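# Place one container upright in each passing belt tray

## Task

Put a single jar or bottle, standing upright, into every empty tray on the belt. The trays come within reach only while the belt carries them past: pressing the green button starts the belt, which moves at constant speed once past the arms and halts on its own at the far end. A tray kept back too long gets left behind. Pressing the yellow button before the green one advances the belt a short distance one time, at that same speed. Trays that have left the belt by the end do not count, and the belt must be stationary when the job is finished.

## Robot and tools

Robots: four identical i2rt Big YAM arms, arm1 to arm4, each with six joints, a five-finger right hand and a wrist camera. Feet (base_link) in the scene frame, metres: arm1 at x=+0.849 y=+0.652 z=+0.741, quat_wxyz=(+0.697, +0.000, +0.002, -0.717); arm2 at x=-0.359 y=+0.648 z=+0.755, quat (+0.691, -0.004, +0.005, -0.722); arm3 at x=-0.853 y=-0.647 z=+0.752, quat (+0.724, +0.002, -0.001, +0.690); arm4 at x=+0.349 y=-0.653 z=+0.788, quat (+0.714, +0.001, +0.001, +0.701). Each foot faces along its own +x, so arm1 and arm2 face -y, arm3 and arm4 face +y. Tables under the arms are at z=+0.720. Reach is about 1.07 m from the joint1 axis. Room cameras: cam_belt_over, cam_far_end, cam_high, cam_start_end; wrist cameras armN_cam_wrist.

Frame: one shared scene frame, origin on the floor, +z up. Hand poses are 7 numbers [x, y, z, qw, qx, qy, qz], metres plus a unit quaternion. The hand point sits 0.045 m ahead of the palm; its +z runs along straight fingers, +y out of the palm, +x across the palm away from the thumb. Fingers extend 0.06-0.07 m past the point. A wrist bracket on the little-finger side can strike objects. Printed hand positions can be a centimetre or more off, worse at long reach.

Tool move: optional keys arm1, arm2, arm3, arm4 and cameras. Each arm key holds that arm's own command object; an arm left out gets nothing new (but may keep pushing toward its previous target). Inside an arm object:
- joints: absolute targets by name. joint1_rad -2.879..2.879 (yaw about the foot, positive counter-clockwise from above); joint2_rad 0..3.141 (shoulder); joint3_rad 0..3.019 (elbow); joint4_rad -1.692..1.57 (hand pitch, positive lifts fingers); joint5_rad -1.57..1.57 (sideways, positive to the arm's right); joint6_rad -2.094..2.094 (roll, positive clockwise seen from behind). Hand motors hand_little, hand_ring, hand_middle, hand_index, hand_thumb_bend, hand_thumb_turn, each -1..1 with +1 open/straight and -1 closed (thumb_turn -1 puts the thumb opposite the fingers). Settings hand_force_limit -1..1 (about 0 to 10 N at the fingertip, 15 N for the thumb) and hand_speed -0.96..1.
- target: an absolute hand pose (7 numbers, scene frame) that the hand follows on a straight line from its current hand_target. With target, joints may hold only the hand_ keys.
- speed: top path speed 0.002..0.5 m/s (default 0.25), only allowed with target; rotation capped at twice that in rad/s.
- min_time_s: 0.1..8 s, the minimum duration of that arm's joint moves.
cameras: list of names, ["all"], or []. All motions in one call start together; hand paths share one end time. No action exceeds 15 s; hand paths stop after 10 s. Paths ignore obstacles and other arms, and hands lag or overshoot, especially with the arm nearly straight.

Tool wait: seconds 0..10, optional cameras; the scene keeps running. zoom_image: camera plus region [x0, y0, x1, y1] pixels from the top-left, at most 504 each way, on the latest image. show_instructions shows reference pages. finished_scene: scene = this scene's number; irreversible.

Results: each arm's joint_positions, Joint velocities ("within noise" means still), joint torques, hand and hand_target poses, joint_status/hand_status, hand_stopped_by (little, ring, middle, index, thumb_bend, thumb_turn: moving, target, force, stalled, fault) and per-motor load_n (positive when pushed open). A "move" line reports each moved arm as done or its worst status. "off_target" means it rested short and may still push; "time_out" means the arm keeps a nearby target and pushes on (send the reported position to relax it); "not_followed", "joint command not followed" or "pose unreachable" mean a safety check held back the command. "as last shown" marks arms not in the action. on_its_own lists uncommanded behaviour. MOTOR HOT appears near 85 °C; at 100 °C the arm goes limp for a while (OVER-TEMPERATURE FAULT, keys read limit_stop_at_motor_heat; resend targets afterward). A refused call cancels later move, wait and finished_scene calls in that reply.

Gripping: a motor starts only when its target changes by 0.002 or more, and stops on reaching it or on load hitting hand_force_limit. For gentle grips use hand_speed -0.94 or below. A thumb turned in front plus curled fingers wraps objects 0.035-0.065 m thick. A dropping load_n signals a lost grip.

Task flow: locate bottles/jars and empty trays and the buttons with the cameras, grasp a container, press the buttons with a finger (yellow only before green), then place containers upright into trays as they pass; the belt halts by itself. Avoid: hard pushes between arms (including closing fingers on another robot's fingers), collisions with fixed objects, dropping or knocking items out of the work area, releasing items while they move, excessive finger force, and long strained holds that heat motors. Occasional nudges may shift loose objects.

Each tool is called after ">>>" as a command line: name --argument value for each argument, lists and objects as JSON in quotes; but a table of rows of numbers goes row by row, as --pt "numbers of a row", without its own name.

Reference images:

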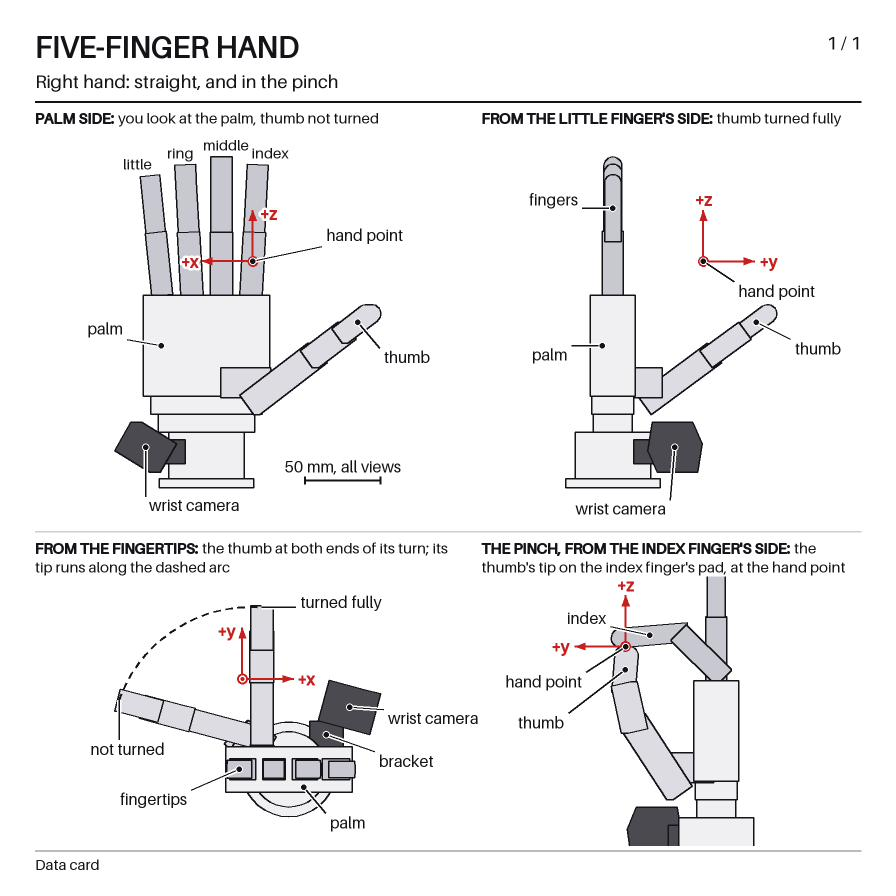

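## Session

>>> move

Scene clock: 0.00 s.
Joint torques (N m): no reading
Heat: arm1: hottest joint1_rad 28 °C; arm2: hottest joint5_rad 28 °C; arm3: hottest joint4_rad 29 °C; arm4: hottest joint4_rad 29 °C.
Joint velocities: within noise
arm1.joint_positions: joint1_rad=-0.280 joint2_rad=+0.648 joint3_rad=+1.426 joint4_rad=-1.516 joint5_rad=-0.205 joint6_rad=-0.961 hand_little=+1.000 hand_ring=+1.000 hand_middle=+1.000 hand_index=+1.000 hand_thumb_turn=+1.000 hand_thumb_bend=+1.000 hand_force_limit=+0.000 hand_speed=-0.800
arm1.joint_status: not commanded
arm1.hand_stopped_by: target,target,target,target,target,target
arm1.little_load_n: 0.0
arm1.ring_load_n: 0.0
arm1.middle_load_n: 0.0
arm1.index_load_n: 0.5
arm1.thumb_bend_load_n: 0.0
arm1.thumb_turn_load_n: 0.0
arm1.hand: x=+0.7986 y=+0.4639 z=+1.1955 quat_wxyz=(+0.163, +0.332, -0.849, +0.378) (m; scene frame)
arm1.hand_target: x=+0.7987 y=+0.4639 z=+1.2048 quat_wxyz=(+0.170, +0.331, -0.844, +0.386) (m; scene frame)
arm1.hand_status: not commanded
arm2.joint_positions: joint1_rad=+0.285 joint2_rad=+0.610 joint3_rad=+1.318 joint4_rad=-1.252 joint5_rad=-0.028 joint6_rad=-1.347 hand_little=+1.000 hand_ring=+1.000 hand_middle=+1.000 hand_index=+1.000 hand_thumb_turn=+1.000 hand_thumb_bend=+1.000 hand_force_limit=+0.000 hand_speed=-0.800
arm2.joint_status: not commanded
arm2.hand_stopped_by: target,target,target,target,target,target
arm2.little_load_n: 0.5
arm2.ring_load_n: 0.0
arm2.middle_load_n: 0.0
arm2.index_load_n: 0.0
arm2.thumb_bend_load_n: 0.0
arm2.thumb_turn_load_n: 0.0
arm2.hand: x=-0.3394 y=+0.3939 z=+1.2292 quat_wxyz=(+0.250, +0.629, -0.605, +0.420) (m; scene frame)
arm2.hand_target: x=-0.3393 y=+0.3944 z=+1.2436 quat_wxyz=(+0.258, +0.623, -0.599, +0.432) (m; scene frame)
arm2.hand_status: not commanded
arm3.joint_positions: joint1_rad=+0.038 joint2_rad=+0.632 joint3_rad=+1.341 joint4_rad=-1.164 joint5_rad=-0.006 joint6_rad=-1.340 hand_little=+1.000 hand_ring=+1.000 hand_middle=+1.000 hand_index=+1.000 hand_thumb_turn=+1.000 hand_thumb_bend=+1.000 hand_force_limit=+0.000 hand_speed=-0.800
arm3.joint_status: not commanded
arm3.hand_stopped_by: target,target,target,target,target,target
arm3.little_load_n: 0.0
arm3.ring_load_n: 0.0
arm3.middle_load_n: 0.5
arm3.index_load_n: 0.0
arm3.thumb_bend_load_n: 0.0
arm3.thumb_turn_load_n: 0.0
arm3.hand: x=-0.7990 y=-0.3811 z=+1.2532 quat_wxyz=(-0.416, +0.666, +0.524, +0.330) (m; scene frame)
arm3.hand_target: x=-0.7990 y=-0.3824 z=+1.2637 quat_wxyz=(-0.424, +0.661, +0.520, +0.336) (m; scene frame)
arm3.hand_status: not commanded
arm4.joint_positions: joint1_rad=+0.397 joint2_rad=+0.574 joint3_rad=+1.409 joint4_rad=-1.367 joint5_rad=+0.225 joint6_rad=-1.168 hand_little=+1.000 hand_ring=+1.000 hand_middle=+1.000 hand_index=+1.000 hand_thumb_turn=+1.000 hand_thumb_bend=+1.000 hand_force_limit=+0.000 hand_speed=-0.800
arm4.joint_status: not commanded
arm4.hand_stopped_by: target,target,target,target,target,target
arm4.little_load_n: 0.0
arm4.ring_load_n: 0.0
arm4.middle_load_n: 0.0
arm4.index_load_n: 0.0
arm4.thumb_bend_load_n: 0.5
arm4.thumb_turn_load_n: 0.0
arm4.hand: x=+0.3603 y=-0.4443 z=+1.2900 quat_wxyz=(-0.418, +0.657, +0.562, +0.278) (m; scene frame)
arm4.hand_target: x=+0.3607 y=-0.4451 z=+1.3009 quat_wxyz=(-0.429, +0.653, +0.556, +0.282) (m; scene frame)
arm4.hand_status: not commanded
pictures: arm1_cam_wrist, arm2_cam_wrist, arm3_cam_wrist, arm4_cam_wrist, cam_belt_over, cam_far_end, cam_high, cam_start_end
Images, in order (width x height): arm1_cam_wrist 896x504, arm2_cam_wrist 896x504, arm3_cam_wrist 896x504, arm4_cam_wrist 896x504, cam_belt_over 896x504, cam_far_end 896x504, cam_high 896x504, cam_start_end 896x504.

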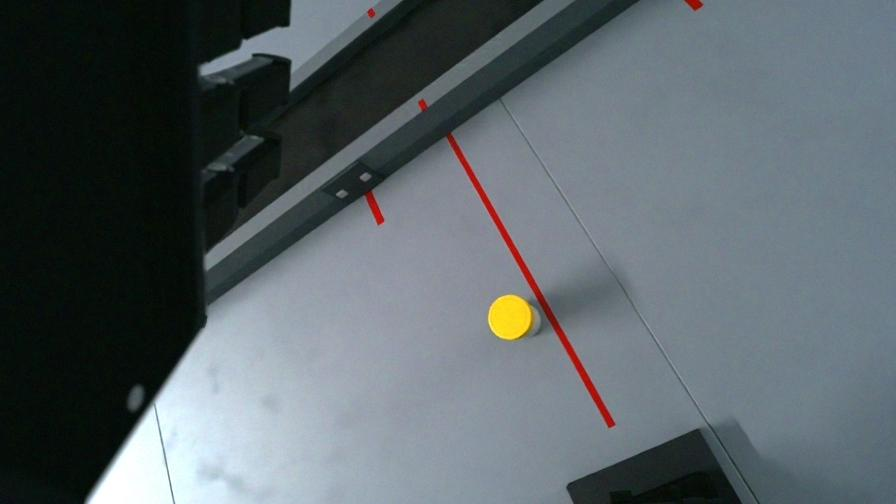

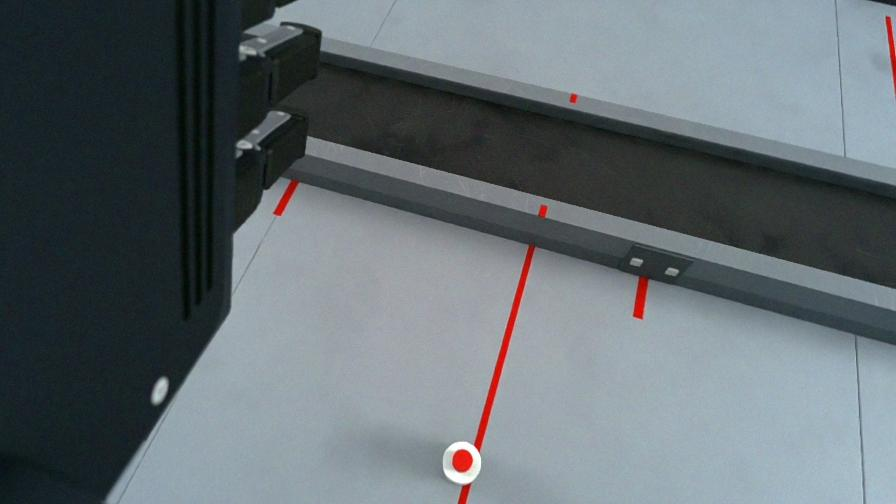

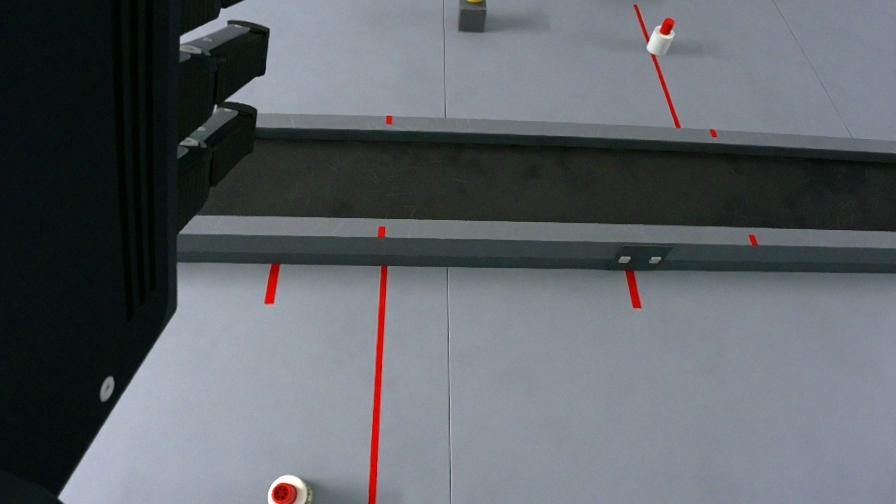

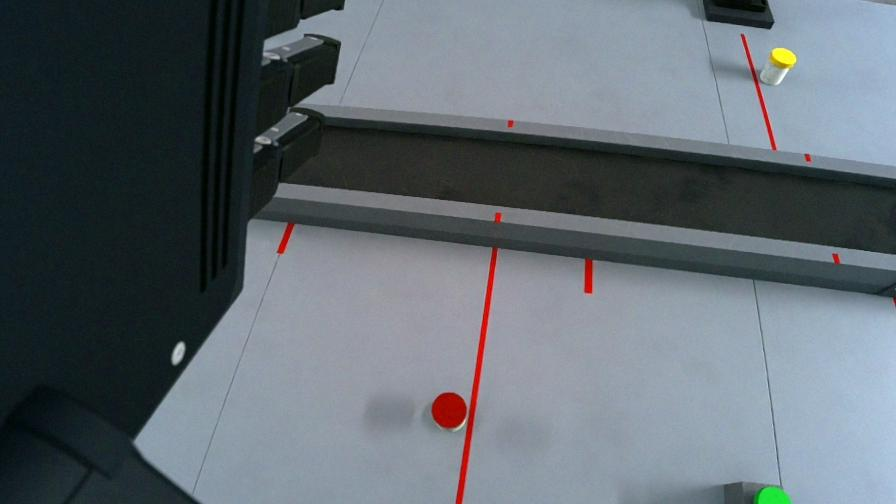

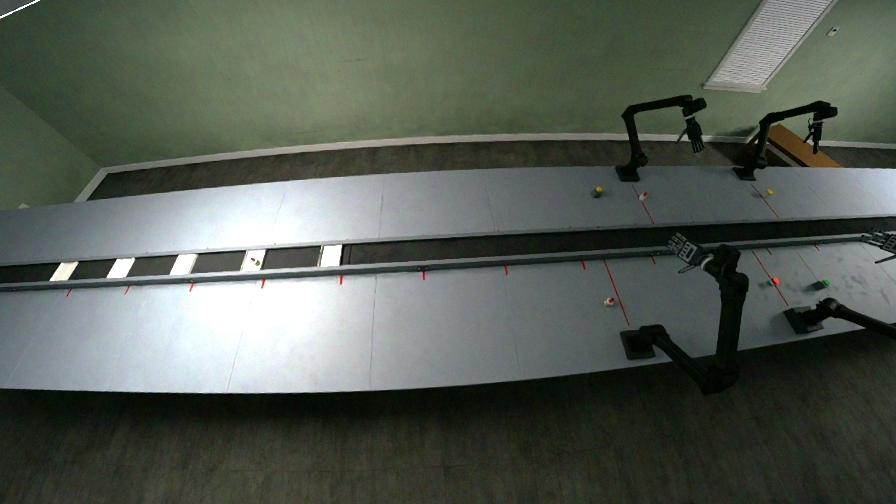

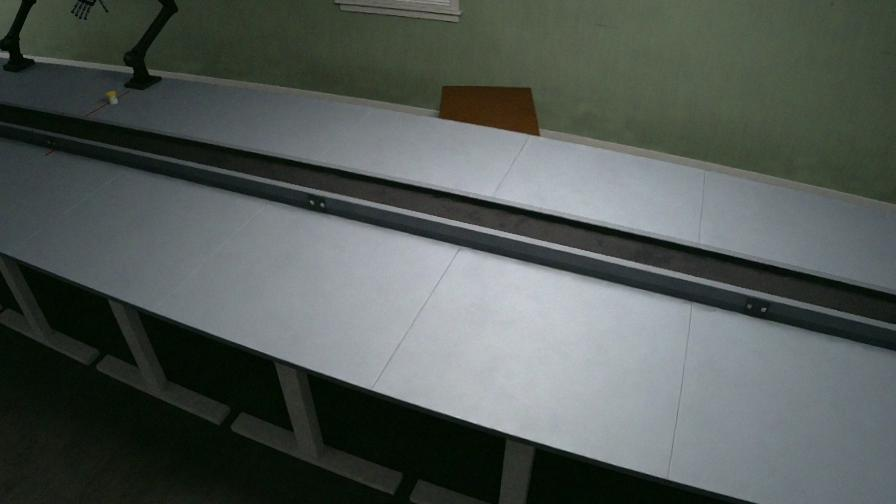

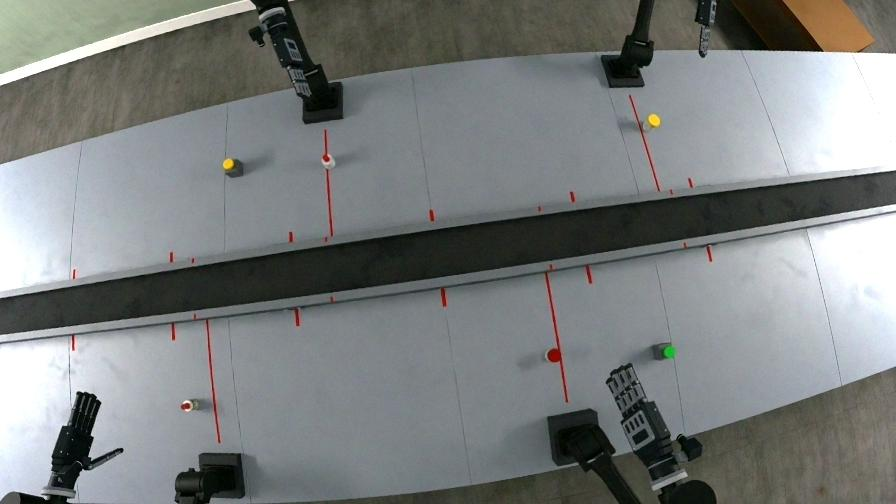

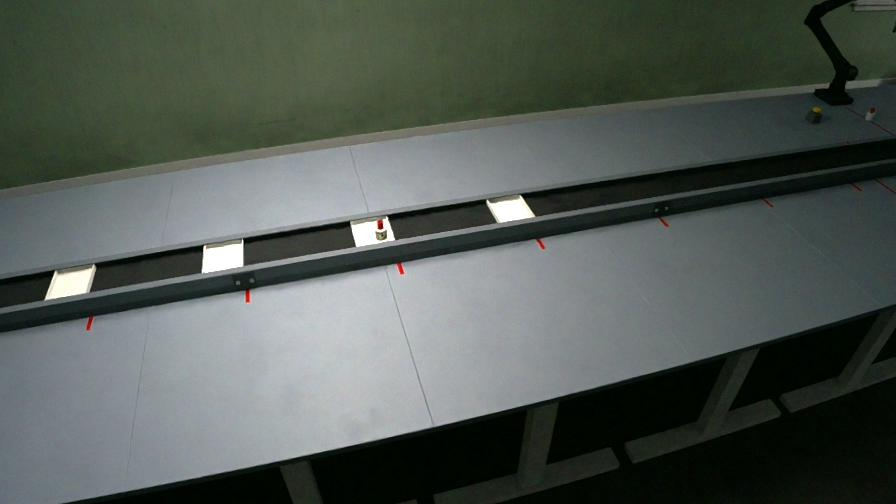

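>>> zoom_image --camera "cam_high" --region '[0, 0, 448, 504]'

>>> zoom_image --camera "cam_high" --region '[448, 0, 896, 504]'

>>> zoom_image --camera "cam_start_end" --region '[0, 150, 400, 350]'

>>> zoom_image --camera "cam_start_end" --region '[350, 150, 550, 270]'

>>> zoom_image --camera "cam_belt_over" --region '[0, 220, 400, 320]'

>>> zoom_image --camera "cam_belt_over" --region '[560, 150, 896, 350]'

>>> zoom_image --camera "arm1_cam_wrist" --region '[440, 250, 640, 400]'

>>> zoom_image --camera "arm3_cam_wrist" --region '[420, 0, 720, 200]'

>>> zoom_image --camera "arm4_cam_wrist" --region '[680, 0, 896, 120]'

Scaled by 1.000.

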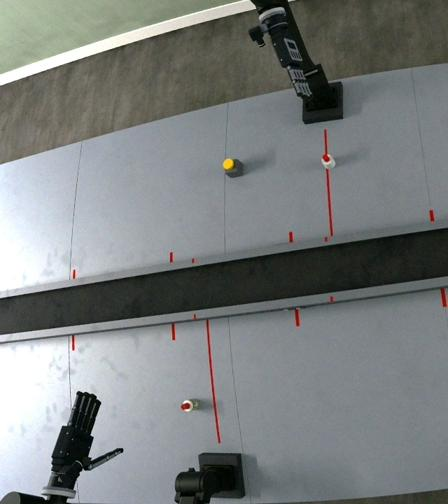

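Scaled by 1.000.

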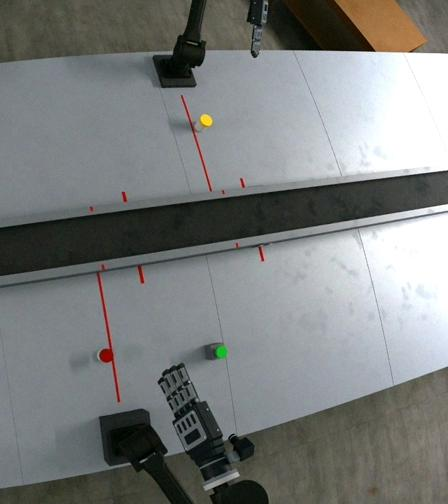

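Scaled by 1.260 from the camera's 896x504 image, which has a finer 1280x720 frame.

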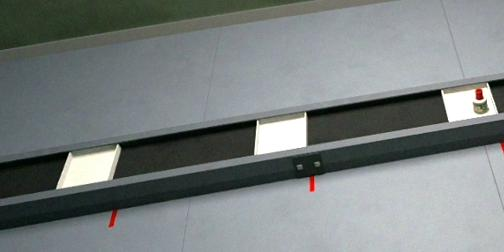

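Scaled by 2.520 from the camera's 896x504 image, which has a finer 1280x720 frame.

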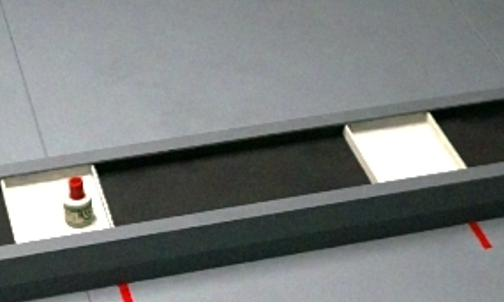

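Scaled by 1.260 from the camera's 896x504 image, which has a finer 1280x720 frame.

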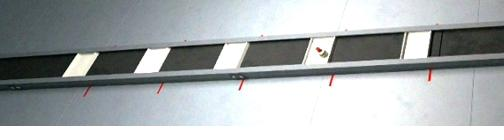

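Scaled by 1.500 from the camera's 896x504 image, which has a finer 1280x720 frame.

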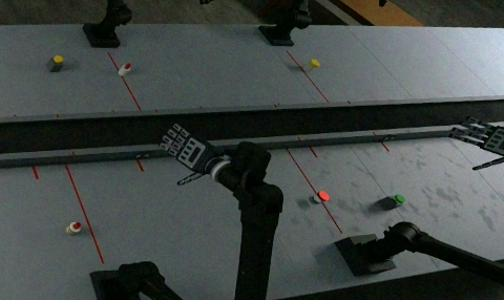

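Scaled by 2.520 from the camera's 896x504 image, which has a finer 1280x720 frame.

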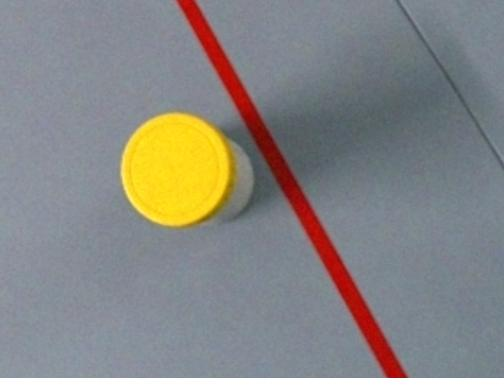

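Scaled by 1.680 from the camera's 896x504 image, which has a finer 1280x720 frame.

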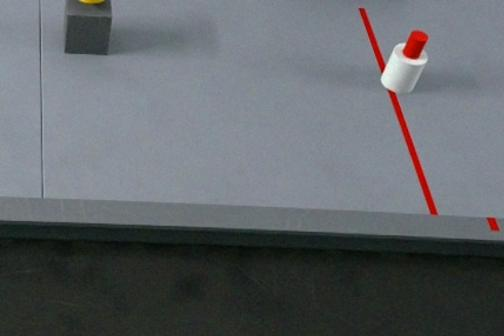

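Scaled by 2.333 from the camera's 896x504 image, which has a finer 1280x720 frame.

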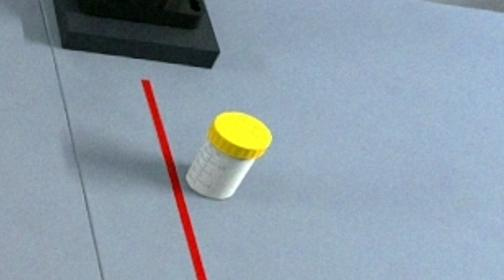

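>>> move --arm2 '{"joints": {"joint1_rad": -0.94, "joint2_rad": 1.39, "joint3_rad": 1.39, "joint4_rad": -1.55, "joint5_rad": 0, "joint6_rad": -1.57}, "min_time_s": 4}' --arm3 '{"joints": {"joint1_rad": 0.2, "joint2_rad": 0.93, "joint3_rad": 1.27, "joint4_rad": -1.2, "joint5_rad": 0, "joint6_rad": -1.57}, "min_time_s": 4}' --cameras '["arm2_cam_wrist", "arm3_cam_wrist", "cam_high"]'

Scene clock: 17.47 s.
Joint torques (N m): arm1=[0.5 3.84 7.92 1.42 -0.09 -0.05] | arm2=[-0.85 -9.47 12.12 -0.12 0.07 -0.13] | arm3=[0.09 -2.61 7.65 1.78 0.13 -0.26] | arm4=[-0.73 1.96 8.08 2.25 0.04 -0.03]
Heat: arm1: hottest joint1_rad 28 °C; arm2: hottest joint3_rad 29 °C; arm3: hottest joint4_rad 29 °C; arm4: hottest joint4_rad 29 °C.
move: arm2 done; arm3 done
Joint velocities: within noise
arm1, arm4: as last shown
arm1.index_load_n: 0.0
arm2.joint_positions: joint1_rad=-0.940 joint2_rad=+1.385 joint3_rad=+1.334 joint4_rad=-1.541 joint5_rad=-0.002 joint6_rad=-1.562 hand_little=+1.000 hand_ring=+1.000 hand_middle=+1.000 hand_index=+1.000 hand_thumb_turn=+1.000 hand_thumb_bend=+1.000 hand_force_limit=+0.000 hand_speed=-0.800
arm2.joint_status: all done
arm2.hand_stopped_by: target,target,target,target,target,target
arm2.little_load_n: 0.0
arm2.ring_load_n: 0.0
arm2.middle_load_n: 0.0
arm2.index_load_n: 0.0
arm2.thumb_bend_load_n: 0.0
arm2.thumb_turn_load_n: 0.0
arm2.hand: x=-0.6920 y=+0.4961 z=+0.9874 quat_wxyz=(-0.005, +0.285, -0.959, -0.005) (m; scene frame)
arm2.hand_target: x=-0.7039 y=+0.4887 z=+1.0057 quat_wxyz=(+0.016, +0.289, -0.957, +0.000) (m; scene frame)
arm2.hand_status: not commanded
arm3.joint_positions: joint1_rad=+0.185 joint2_rad=+0.919 joint3_rad=+1.275 joint4_rad=-1.190 joint5_rad=-0.003 joint6_rad=-1.559 hand_little=+1.000 hand_ring=+1.000 hand_middle=+1.000 hand_index=+1.000 hand_thumb_turn=+1.000 hand_thumb_bend=+1.000 hand_force_limit=+0.000 hand_speed=-0.800
arm3.joint_status: all done
arm3.hand_stopped_by: target,target,target,target,target,target
arm3.little_load_n: 0.0
arm3.ring_load_n: 0.0
arm3.middle_load_n: 0.0
arm3.index_load_n: 0.0
arm3.thumb_bend_load_n: 0.0
arm3.thumb_turn_load_n: 0.0
arm3.hand: x=-0.8429 y=-0.2824 z=+1.1396 quat_wxyz=(-0.275, +0.616, +0.699, +0.235) (m; scene frame)
arm3.hand_target: x=-0.8473 y=-0.2817 z=+1.1324 quat_wxyz=(-0.265, +0.611, +0.710, +0.228) (m; scene frame)
arm3.hand_status: not commanded
arm4.index_load_n: 0.5
arm4.thumb_bend_load_n: 0.0
pictures: arm2_cam_wrist, arm3_cam_wrist, cam_high
Images, in order (width x height): arm2_cam_wrist 896x504, arm3_cam_wrist 896x504, cam_high 896x504.

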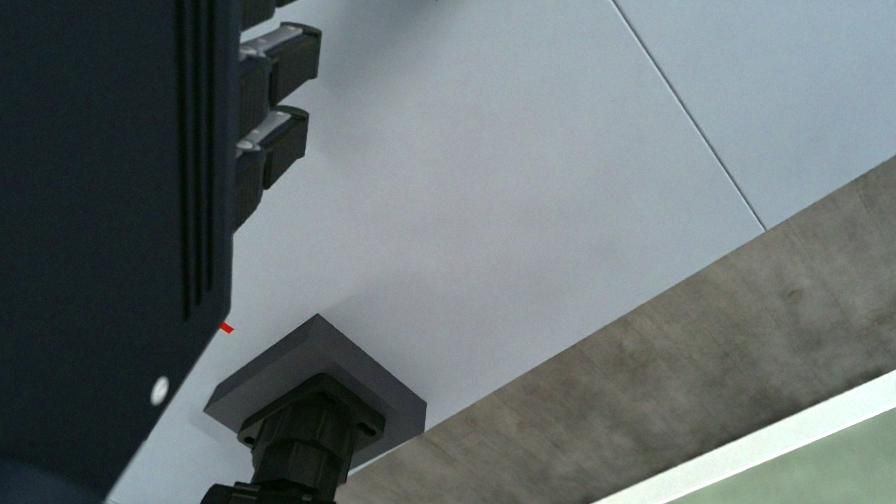

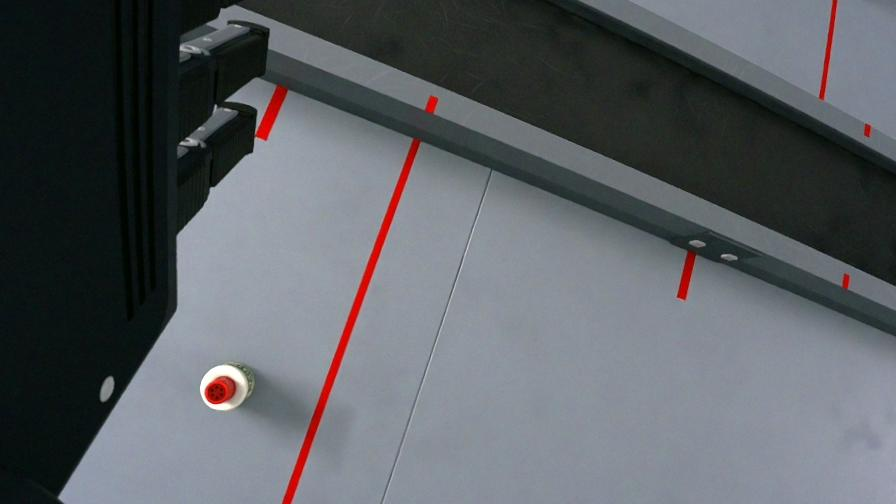

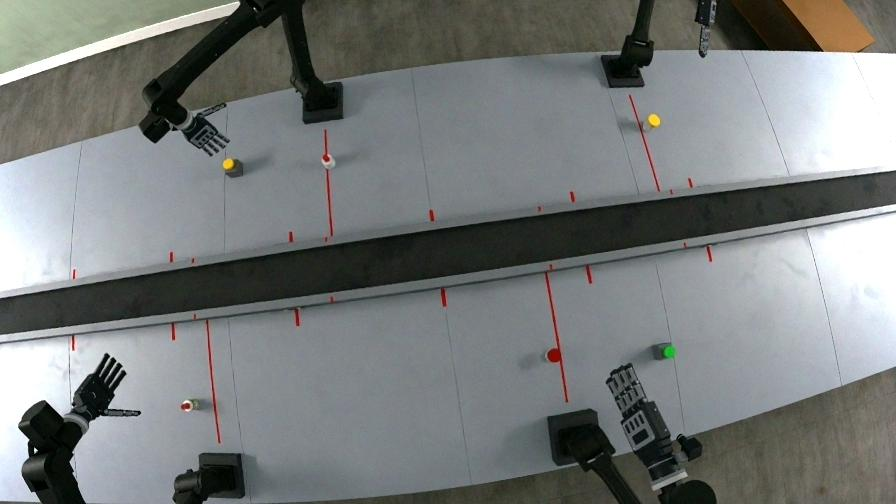

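>>> move --arm2 '{"target": [-0.744, 0.476, 0.95, 0.0, 0.285, -0.959, 0.0], "speed": 0.15}' --cameras '["arm2_cam_wrist", "cam_high", "cam_belt_over"]'

>>> zoom_image --camera "cam_high" --region '[120, 60, 360, 220]'

>>> zoom_image --camera "cam_belt_over" --region '[540, 80, 740, 240]'

Scene clock: 24.23 s.
Joint torques (N m): arm1=[0.56 3.9 7.94 1.42 -0.09 -0.05] | arm2=[-1.38 -11.16 11.64 0.58 -0.12 -0.09] | arm3=[-0.21 -2.61 7.73 1.89 0.15 -0.24] | arm4=[-0.85 2.02 8.1 2.19 0.04 -0.03]
Heat: arm1: hottest joint1_rad 28 °C; arm2: hottest joint3_rad 30 °C; arm3: hottest joint4_rad 29 °C; arm4: hottest joint4_rad 29 °C.
move: arm2 off_target
Joint velocities: within noise
arm1, arm3, arm4: as last shown
arm2.joint_positions: joint1_rad=-0.962 joint2_rad=+1.528 joint3_rad=+1.335 joint4_rad=-1.450 joint5_rad=-0.005 joint6_rad=-1.582 hand_little=+1.000 hand_ring=+1.000 hand_middle=+1.000 hand_index=+1.000 hand_thumb_turn=+1.000 hand_thumb_bend=+1.000 hand_force_limit=+0.000 hand_speed=-0.800
arm2.joint_status: not commanded
arm2.hand_stopped_by: target,target,target,target,target,target
arm2.little_load_n: 0.0
arm2.ring_load_n: 0.0
arm2.middle_load_n: 0.0
arm2.index_load_n: 0.0
arm2.thumb_bend_load_n: 0.0
arm2.thumb_turn_load_n: 0.0
arm2.hand: x=-0.7260 y=+0.4844 z=+0.9324 quat_wxyz=(-0.030, +0.284, -0.958, -0.010) (m; scene frame)
arm2.hand_target: x=-0.7430 y=+0.4765 z=+0.9503 quat_wxyz=(+0.000, +0.285, -0.959, +0.000) (m; scene frame)
arm2.hand_status: off_target (0.027 m and 3.6 deg from the pose sent, 0.067 m and 0.8 deg at the start)
arm4.index_load_n: 0.0
pictures: arm2_cam_wrist, cam_belt_over, cam_high
Images, in order (width x height): arm2_cam_wrist 896x504, cam_belt_over 896x504, cam_high 896x504.

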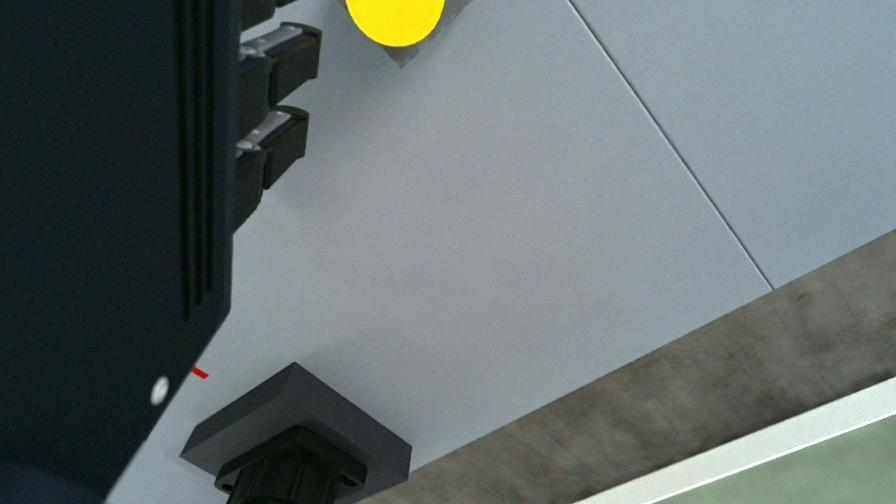

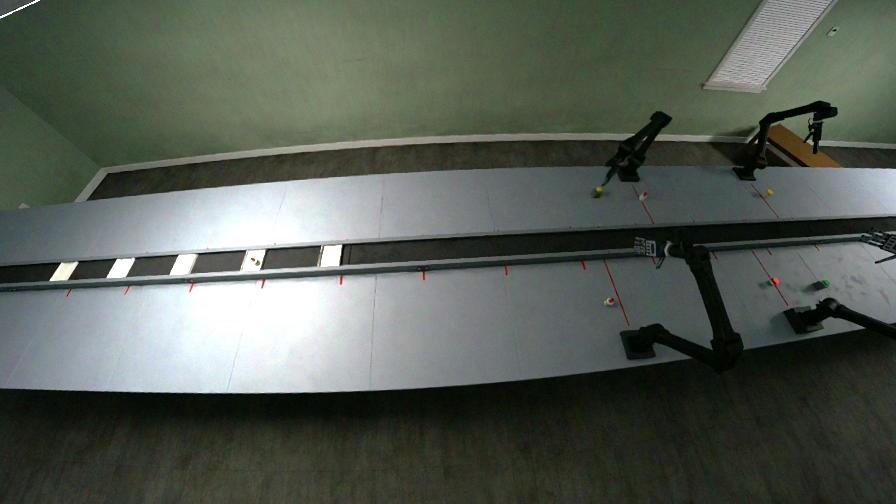

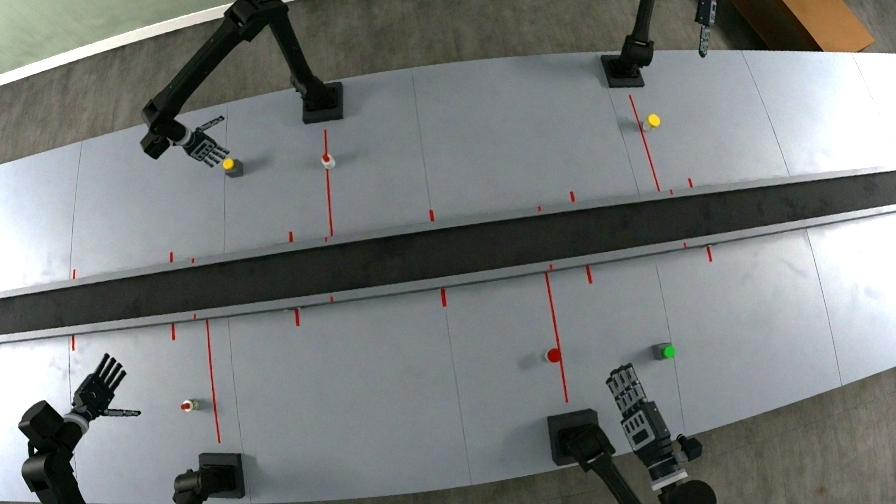

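Scaled by 2.100 from the camera's 896x504 image, which has a finer 1280x720 frame.

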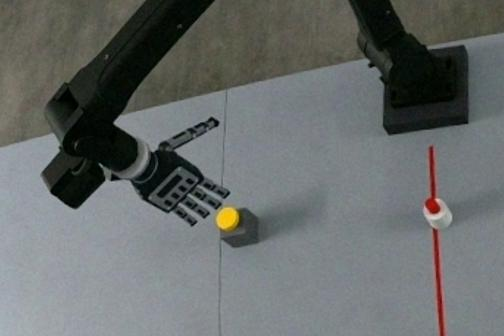

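Scaled by 2.520 from the camera's 896x504 image, which has a finer 1280x720 frame.

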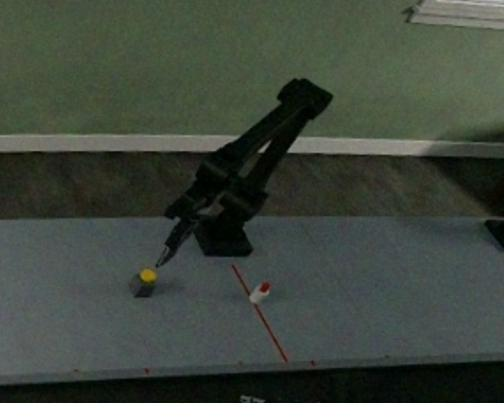

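>>> move --arm2 '{"target": [-0.782, 0.482, 0.915, 0.03, 0.285, -0.959, 0.0], "speed": 0.15}' --cameras '["arm2_cam_wrist", "cam_high", "cam_belt_over"]'

>>> zoom_image --camera "cam_high" --region '[160, 100, 280, 200]'

>>> zoom_image --camera "cam_belt_over" --region '[560, 140, 660, 220]'

Scene clock: 27.53 s.
Joint torques (N m): arm1=[0.5 3.9 7.94 1.43 -0.09 -0.05] | arm2=[-0.67 -11.4 9.37 0.85 0.12 -0.13] | arm3=[0.21 -3.19 7.65 1.88 0.12 -0.22] | arm4=[-0.97 2.02 8.1 2.14 0.04 -0.04]
Heat: arm1: hottest joint1_rad 28 °C; arm2: hottest joint3_rad 30 °C; arm3: hottest joint4_rad 29 °C; arm4: hottest joint4_rad 29 °C.
move: arm2 off_target
Joint velocities: within noise
arm1, arm3, arm4: as last shown
arm1.thumb_turn_load_n: -0.5
arm2.joint_positions: joint1_rad=-1.012 joint2_rad=+1.572 joint3_rad=+1.335 joint4_rad=-1.309 joint5_rad=+0.003 joint6_rad=-1.629 hand_little=+1.000 hand_ring=+1.000 hand_middle=+1.000 hand_index=+1.000 hand_thumb_turn=+1.000 hand_thumb_bend=+1.000 hand_force_limit=+0.000 hand_speed=-0.800
arm2.joint_status: not commanded
arm2.hand_stopped_by: target,target,target,target,target,target
arm2.little_load_n: 0.0
arm2.ring_load_n: 0.0
arm2.middle_load_n: 0.0
arm2.index_load_n: 0.0
arm2.thumb_bend_load_n: 0.0
arm2.thumb_turn_load_n: 0.0
arm2.hand: x=-0.7719 y=+0.4849 z=+0.9107 quat_wxyz=(+0.018, +0.283, -0.959, -0.001) (m; scene frame)
arm2.hand_target: x=-0.7818 y=+0.4821 z=+0.9150 quat_wxyz=(+0.030, +0.285, -0.958, +0.000) (m; scene frame)
arm2.hand_status: off_target (0.011 m and 1.4 deg from the pose sent, 0.059 m and 6.9 deg at the start)
pictures: arm2_cam_wrist, cam_belt_over, cam_high
Images, in order (width x height): arm2_cam_wrist 896x504, cam_belt_over 896x504, cam_high 896x504.

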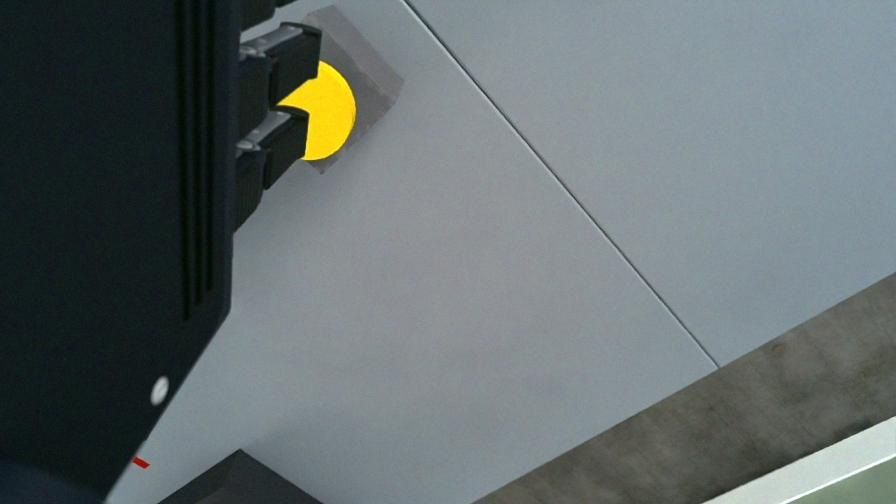

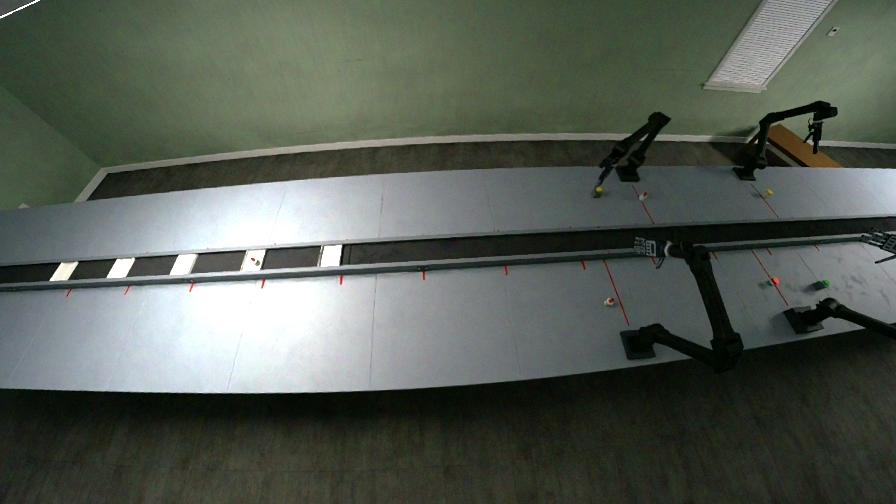

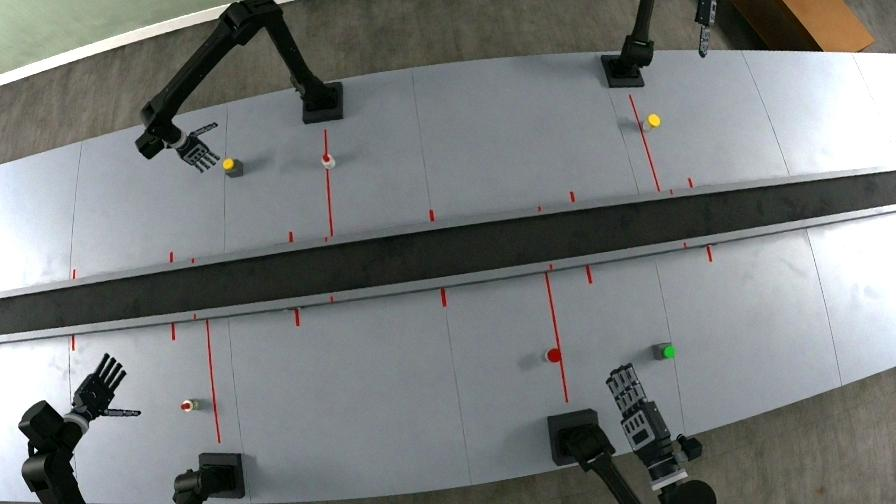

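Scaled by 4.200 from the camera's 896x504 image, which has a finer 1280x720 frame.

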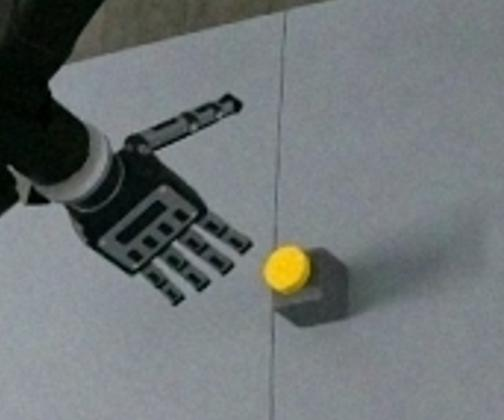

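Scaled by 5.040 from the camera's 896x504 image, which has a finer 1280x720 frame.

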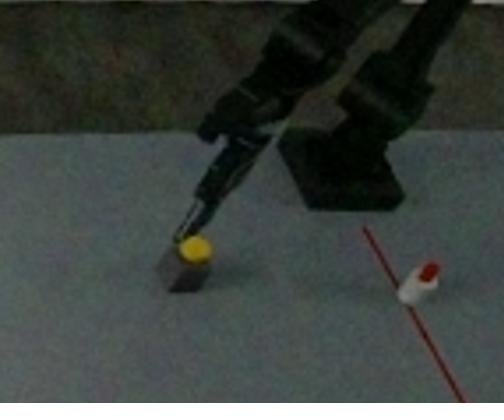

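>>> move --arm2 '{"target": [-0.775, 0.489, 0.875, 0.02, 0.285, -0.959, 0.0], "speed": 0.08}' --cameras '["arm2_cam_wrist", "cam_belt_over"]'

>>> zoom_image --camera "cam_belt_over" --region '[560, 140, 660, 220]'

Scene clock: 29.07 s.
Joint torques (N m): arm1=[0.5 3.9 7.92 1.42 -0.09 -0.04] | arm2=[-1.32 -11.22 7.64 0.79 -0.08 -0.11] | arm3=[0.09 -3.02 7.69 1.85 0.13 -0.24] | arm4=[-0.85 1.67 8.08 2.21 0.05 -0.03]
Heat: arm1: hottest joint3_rad 29 °C; arm2: hottest joint3_rad 30 °C; arm3: hottest joint4_rad 29 °C; arm4: hottest joint4_rad 29 °C.
move: arm2 done
Joint velocities: within noise
arm1, arm3, arm4: as last shown
arm1.thumb_turn_load_n: 0.0
arm2.joint_positions: joint1_rad=-1.014 joint2_rad=+1.586 joint3_rad=+1.263 joint4_rad=-1.223 joint5_rad=+0.003 joint6_rad=-1.636 hand_little=+1.000 hand_ring=+1.000 hand_middle=+1.000 hand_index=+1.000 hand_thumb_turn=+1.000 hand_thumb_bend=+1.000 hand_force_limit=+0.000 hand_speed=-0.800
arm2.joint_status: not commanded
arm2.hand_stopped_by: target,target,target,target,target,target
arm2.little_load_n: 0.0
arm2.ring_load_n: 0.0
arm2.middle_load_n: 0.0
arm2.index_load_n: 0.0
arm2.thumb_bend_load_n: 0.0
arm2.thumb_turn_load_n: 0.0
arm2.hand: x=-0.7701 y=+0.4878 z=+0.8786 quat_wxyz=(+0.018, +0.285, -0.958, -0.001) (m; scene frame)
arm2.hand_target: x=-0.7749 y=+0.4891 z=+0.8750 quat_wxyz=(+0.020, +0.285, -0.958, +0.000) (m; scene frame)
arm2.hand_status: done (0.006 m and 0.2 deg from the pose sent, 0.036 m and 0.4 deg at the start)
pictures: arm2_cam_wrist, cam_belt_over
Images, in order (width x height): arm2_cam_wrist 896x504, cam_belt_over 896x504.

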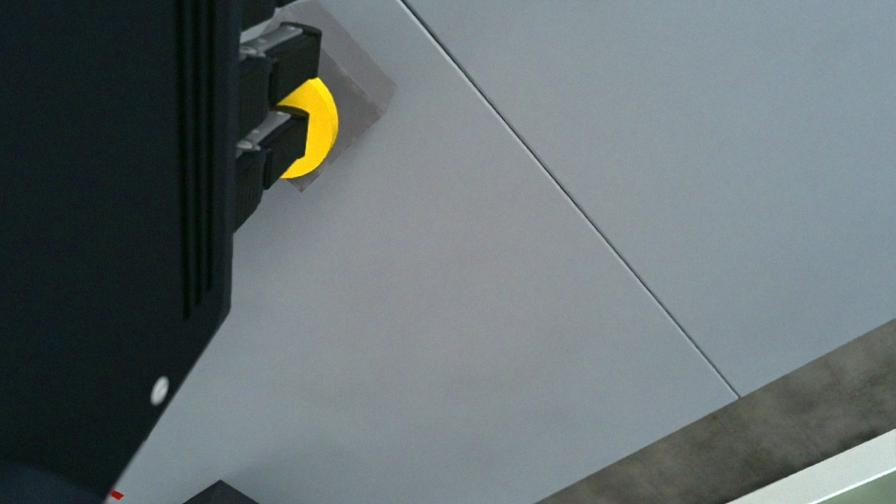

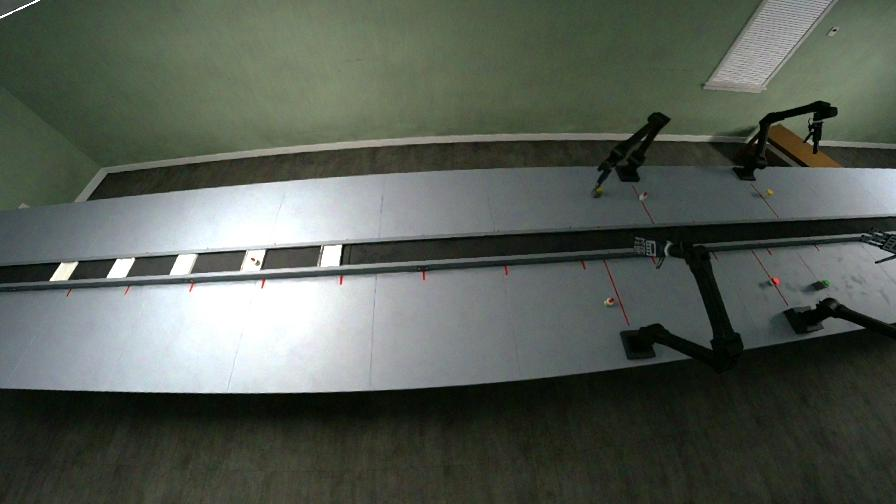

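Scaled by 5.040 from the camera's 896x504 image, which has a finer 1280x720 frame.

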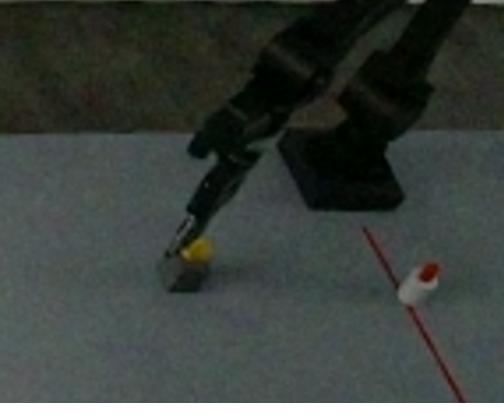

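>>> move --arm2 '{"target": [-0.775, 0.489, 0.845, 0.02, 0.285, -0.959, 0.0], "speed": 0.05}' --cameras '["arm2_cam_wrist", "cam_belt_over"]'

>>> zoom_image --camera "cam_belt_over" --region '[560, 140, 660, 220]'

Scene clock: 30.73 s.
Joint torques (N m): arm1=[0.44 3.84 7.92 1.4 -0.09 -0.04] | arm2=[-1.08 -9.47 6.46 1.63 -0.13 -0.09] | arm3=[0.32 -2.9 7.79 1.77 0.1 -0.24] | arm4=[-0.79 1.96 8.13 2.14 0.05 -0.05]
Heat: arm1: hottest joint3_rad 29 °C; arm2: hottest joint3_rad 30 °C; arm3: hottest joint4_rad 29 °C; arm4: hottest joint4_rad 29 °C.
move: arm2 off_target
Joint velocities: within noise
arm1, arm3, arm4: as last shown
arm2.joint_positions: joint1_rad=-1.014 joint2_rad=+1.594 joint3_rad=+1.226 joint4_rad=-1.164 joint5_rad=+0.003 joint6_rad=-1.636 hand_little=+1.000 hand_ring=+1.000 hand_middle=+1.000 hand_index=+1.000 hand_thumb_turn=+1.000 hand_thumb_bend=+1.000 hand_force_limit=+0.000 hand_speed=-0.800
arm2.joint_status: not commanded
arm2.hand_stopped_by: target,target,target,target,target,target
arm2.little_load_n: 0.0
arm2.ring_load_n: 0.0
arm2.middle_load_n: 0.0
arm2.index_load_n: 0.0
arm2.thumb_bend_load_n: 0.0
arm2.thumb_turn_load_n: 0.0
arm2.hand: x=-0.7709 y=+0.4876 z=+0.8612 quat_wxyz=(+0.024, +0.285, -0.958, +0.000) (m; scene frame)
arm2.hand_target: x=-0.7744 y=+0.4892 z=+0.8453 quat_wxyz=(+0.020, +0.285, -0.958, +0.000) (m; scene frame)
arm2.hand_status: off_target (0.017 m and 0.5 deg from the pose sent, 0.034 m and 0.2 deg at the start)
arm4.thumb_turn_load_n: 0.5
pictures: arm2_cam_wrist, cam_belt_over
Images, in order (width x height): arm2_cam_wrist 896x504, cam_belt_over 896x504.

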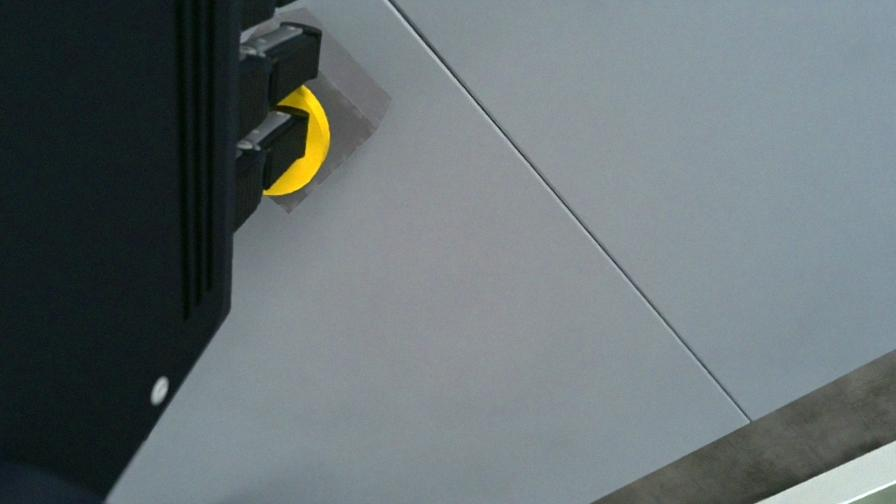

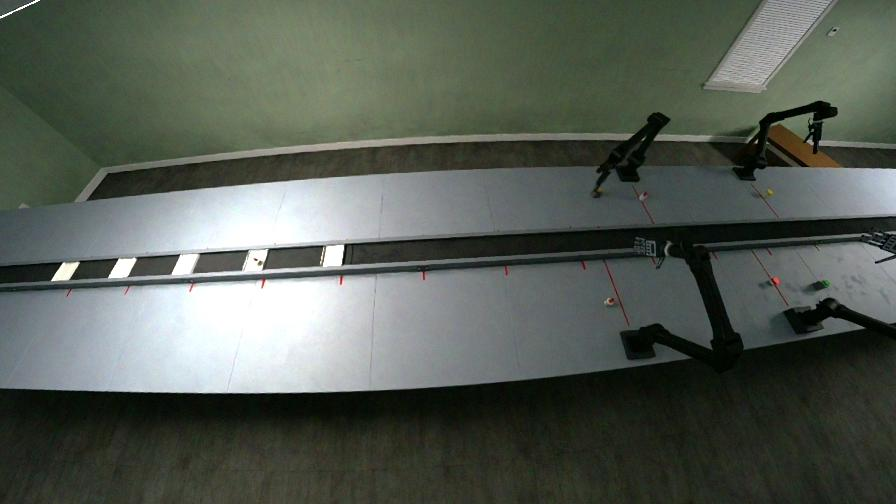

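Scaled by 5.040 from the camera's 896x504 image, which has a finer 1280x720 frame.

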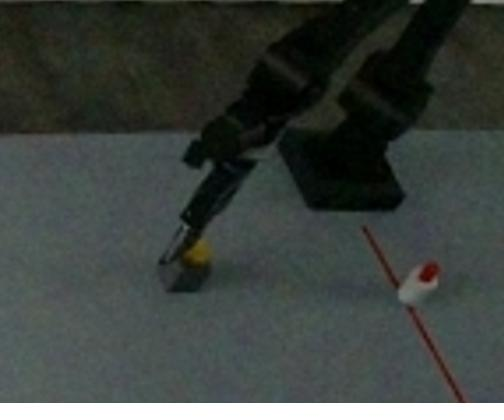

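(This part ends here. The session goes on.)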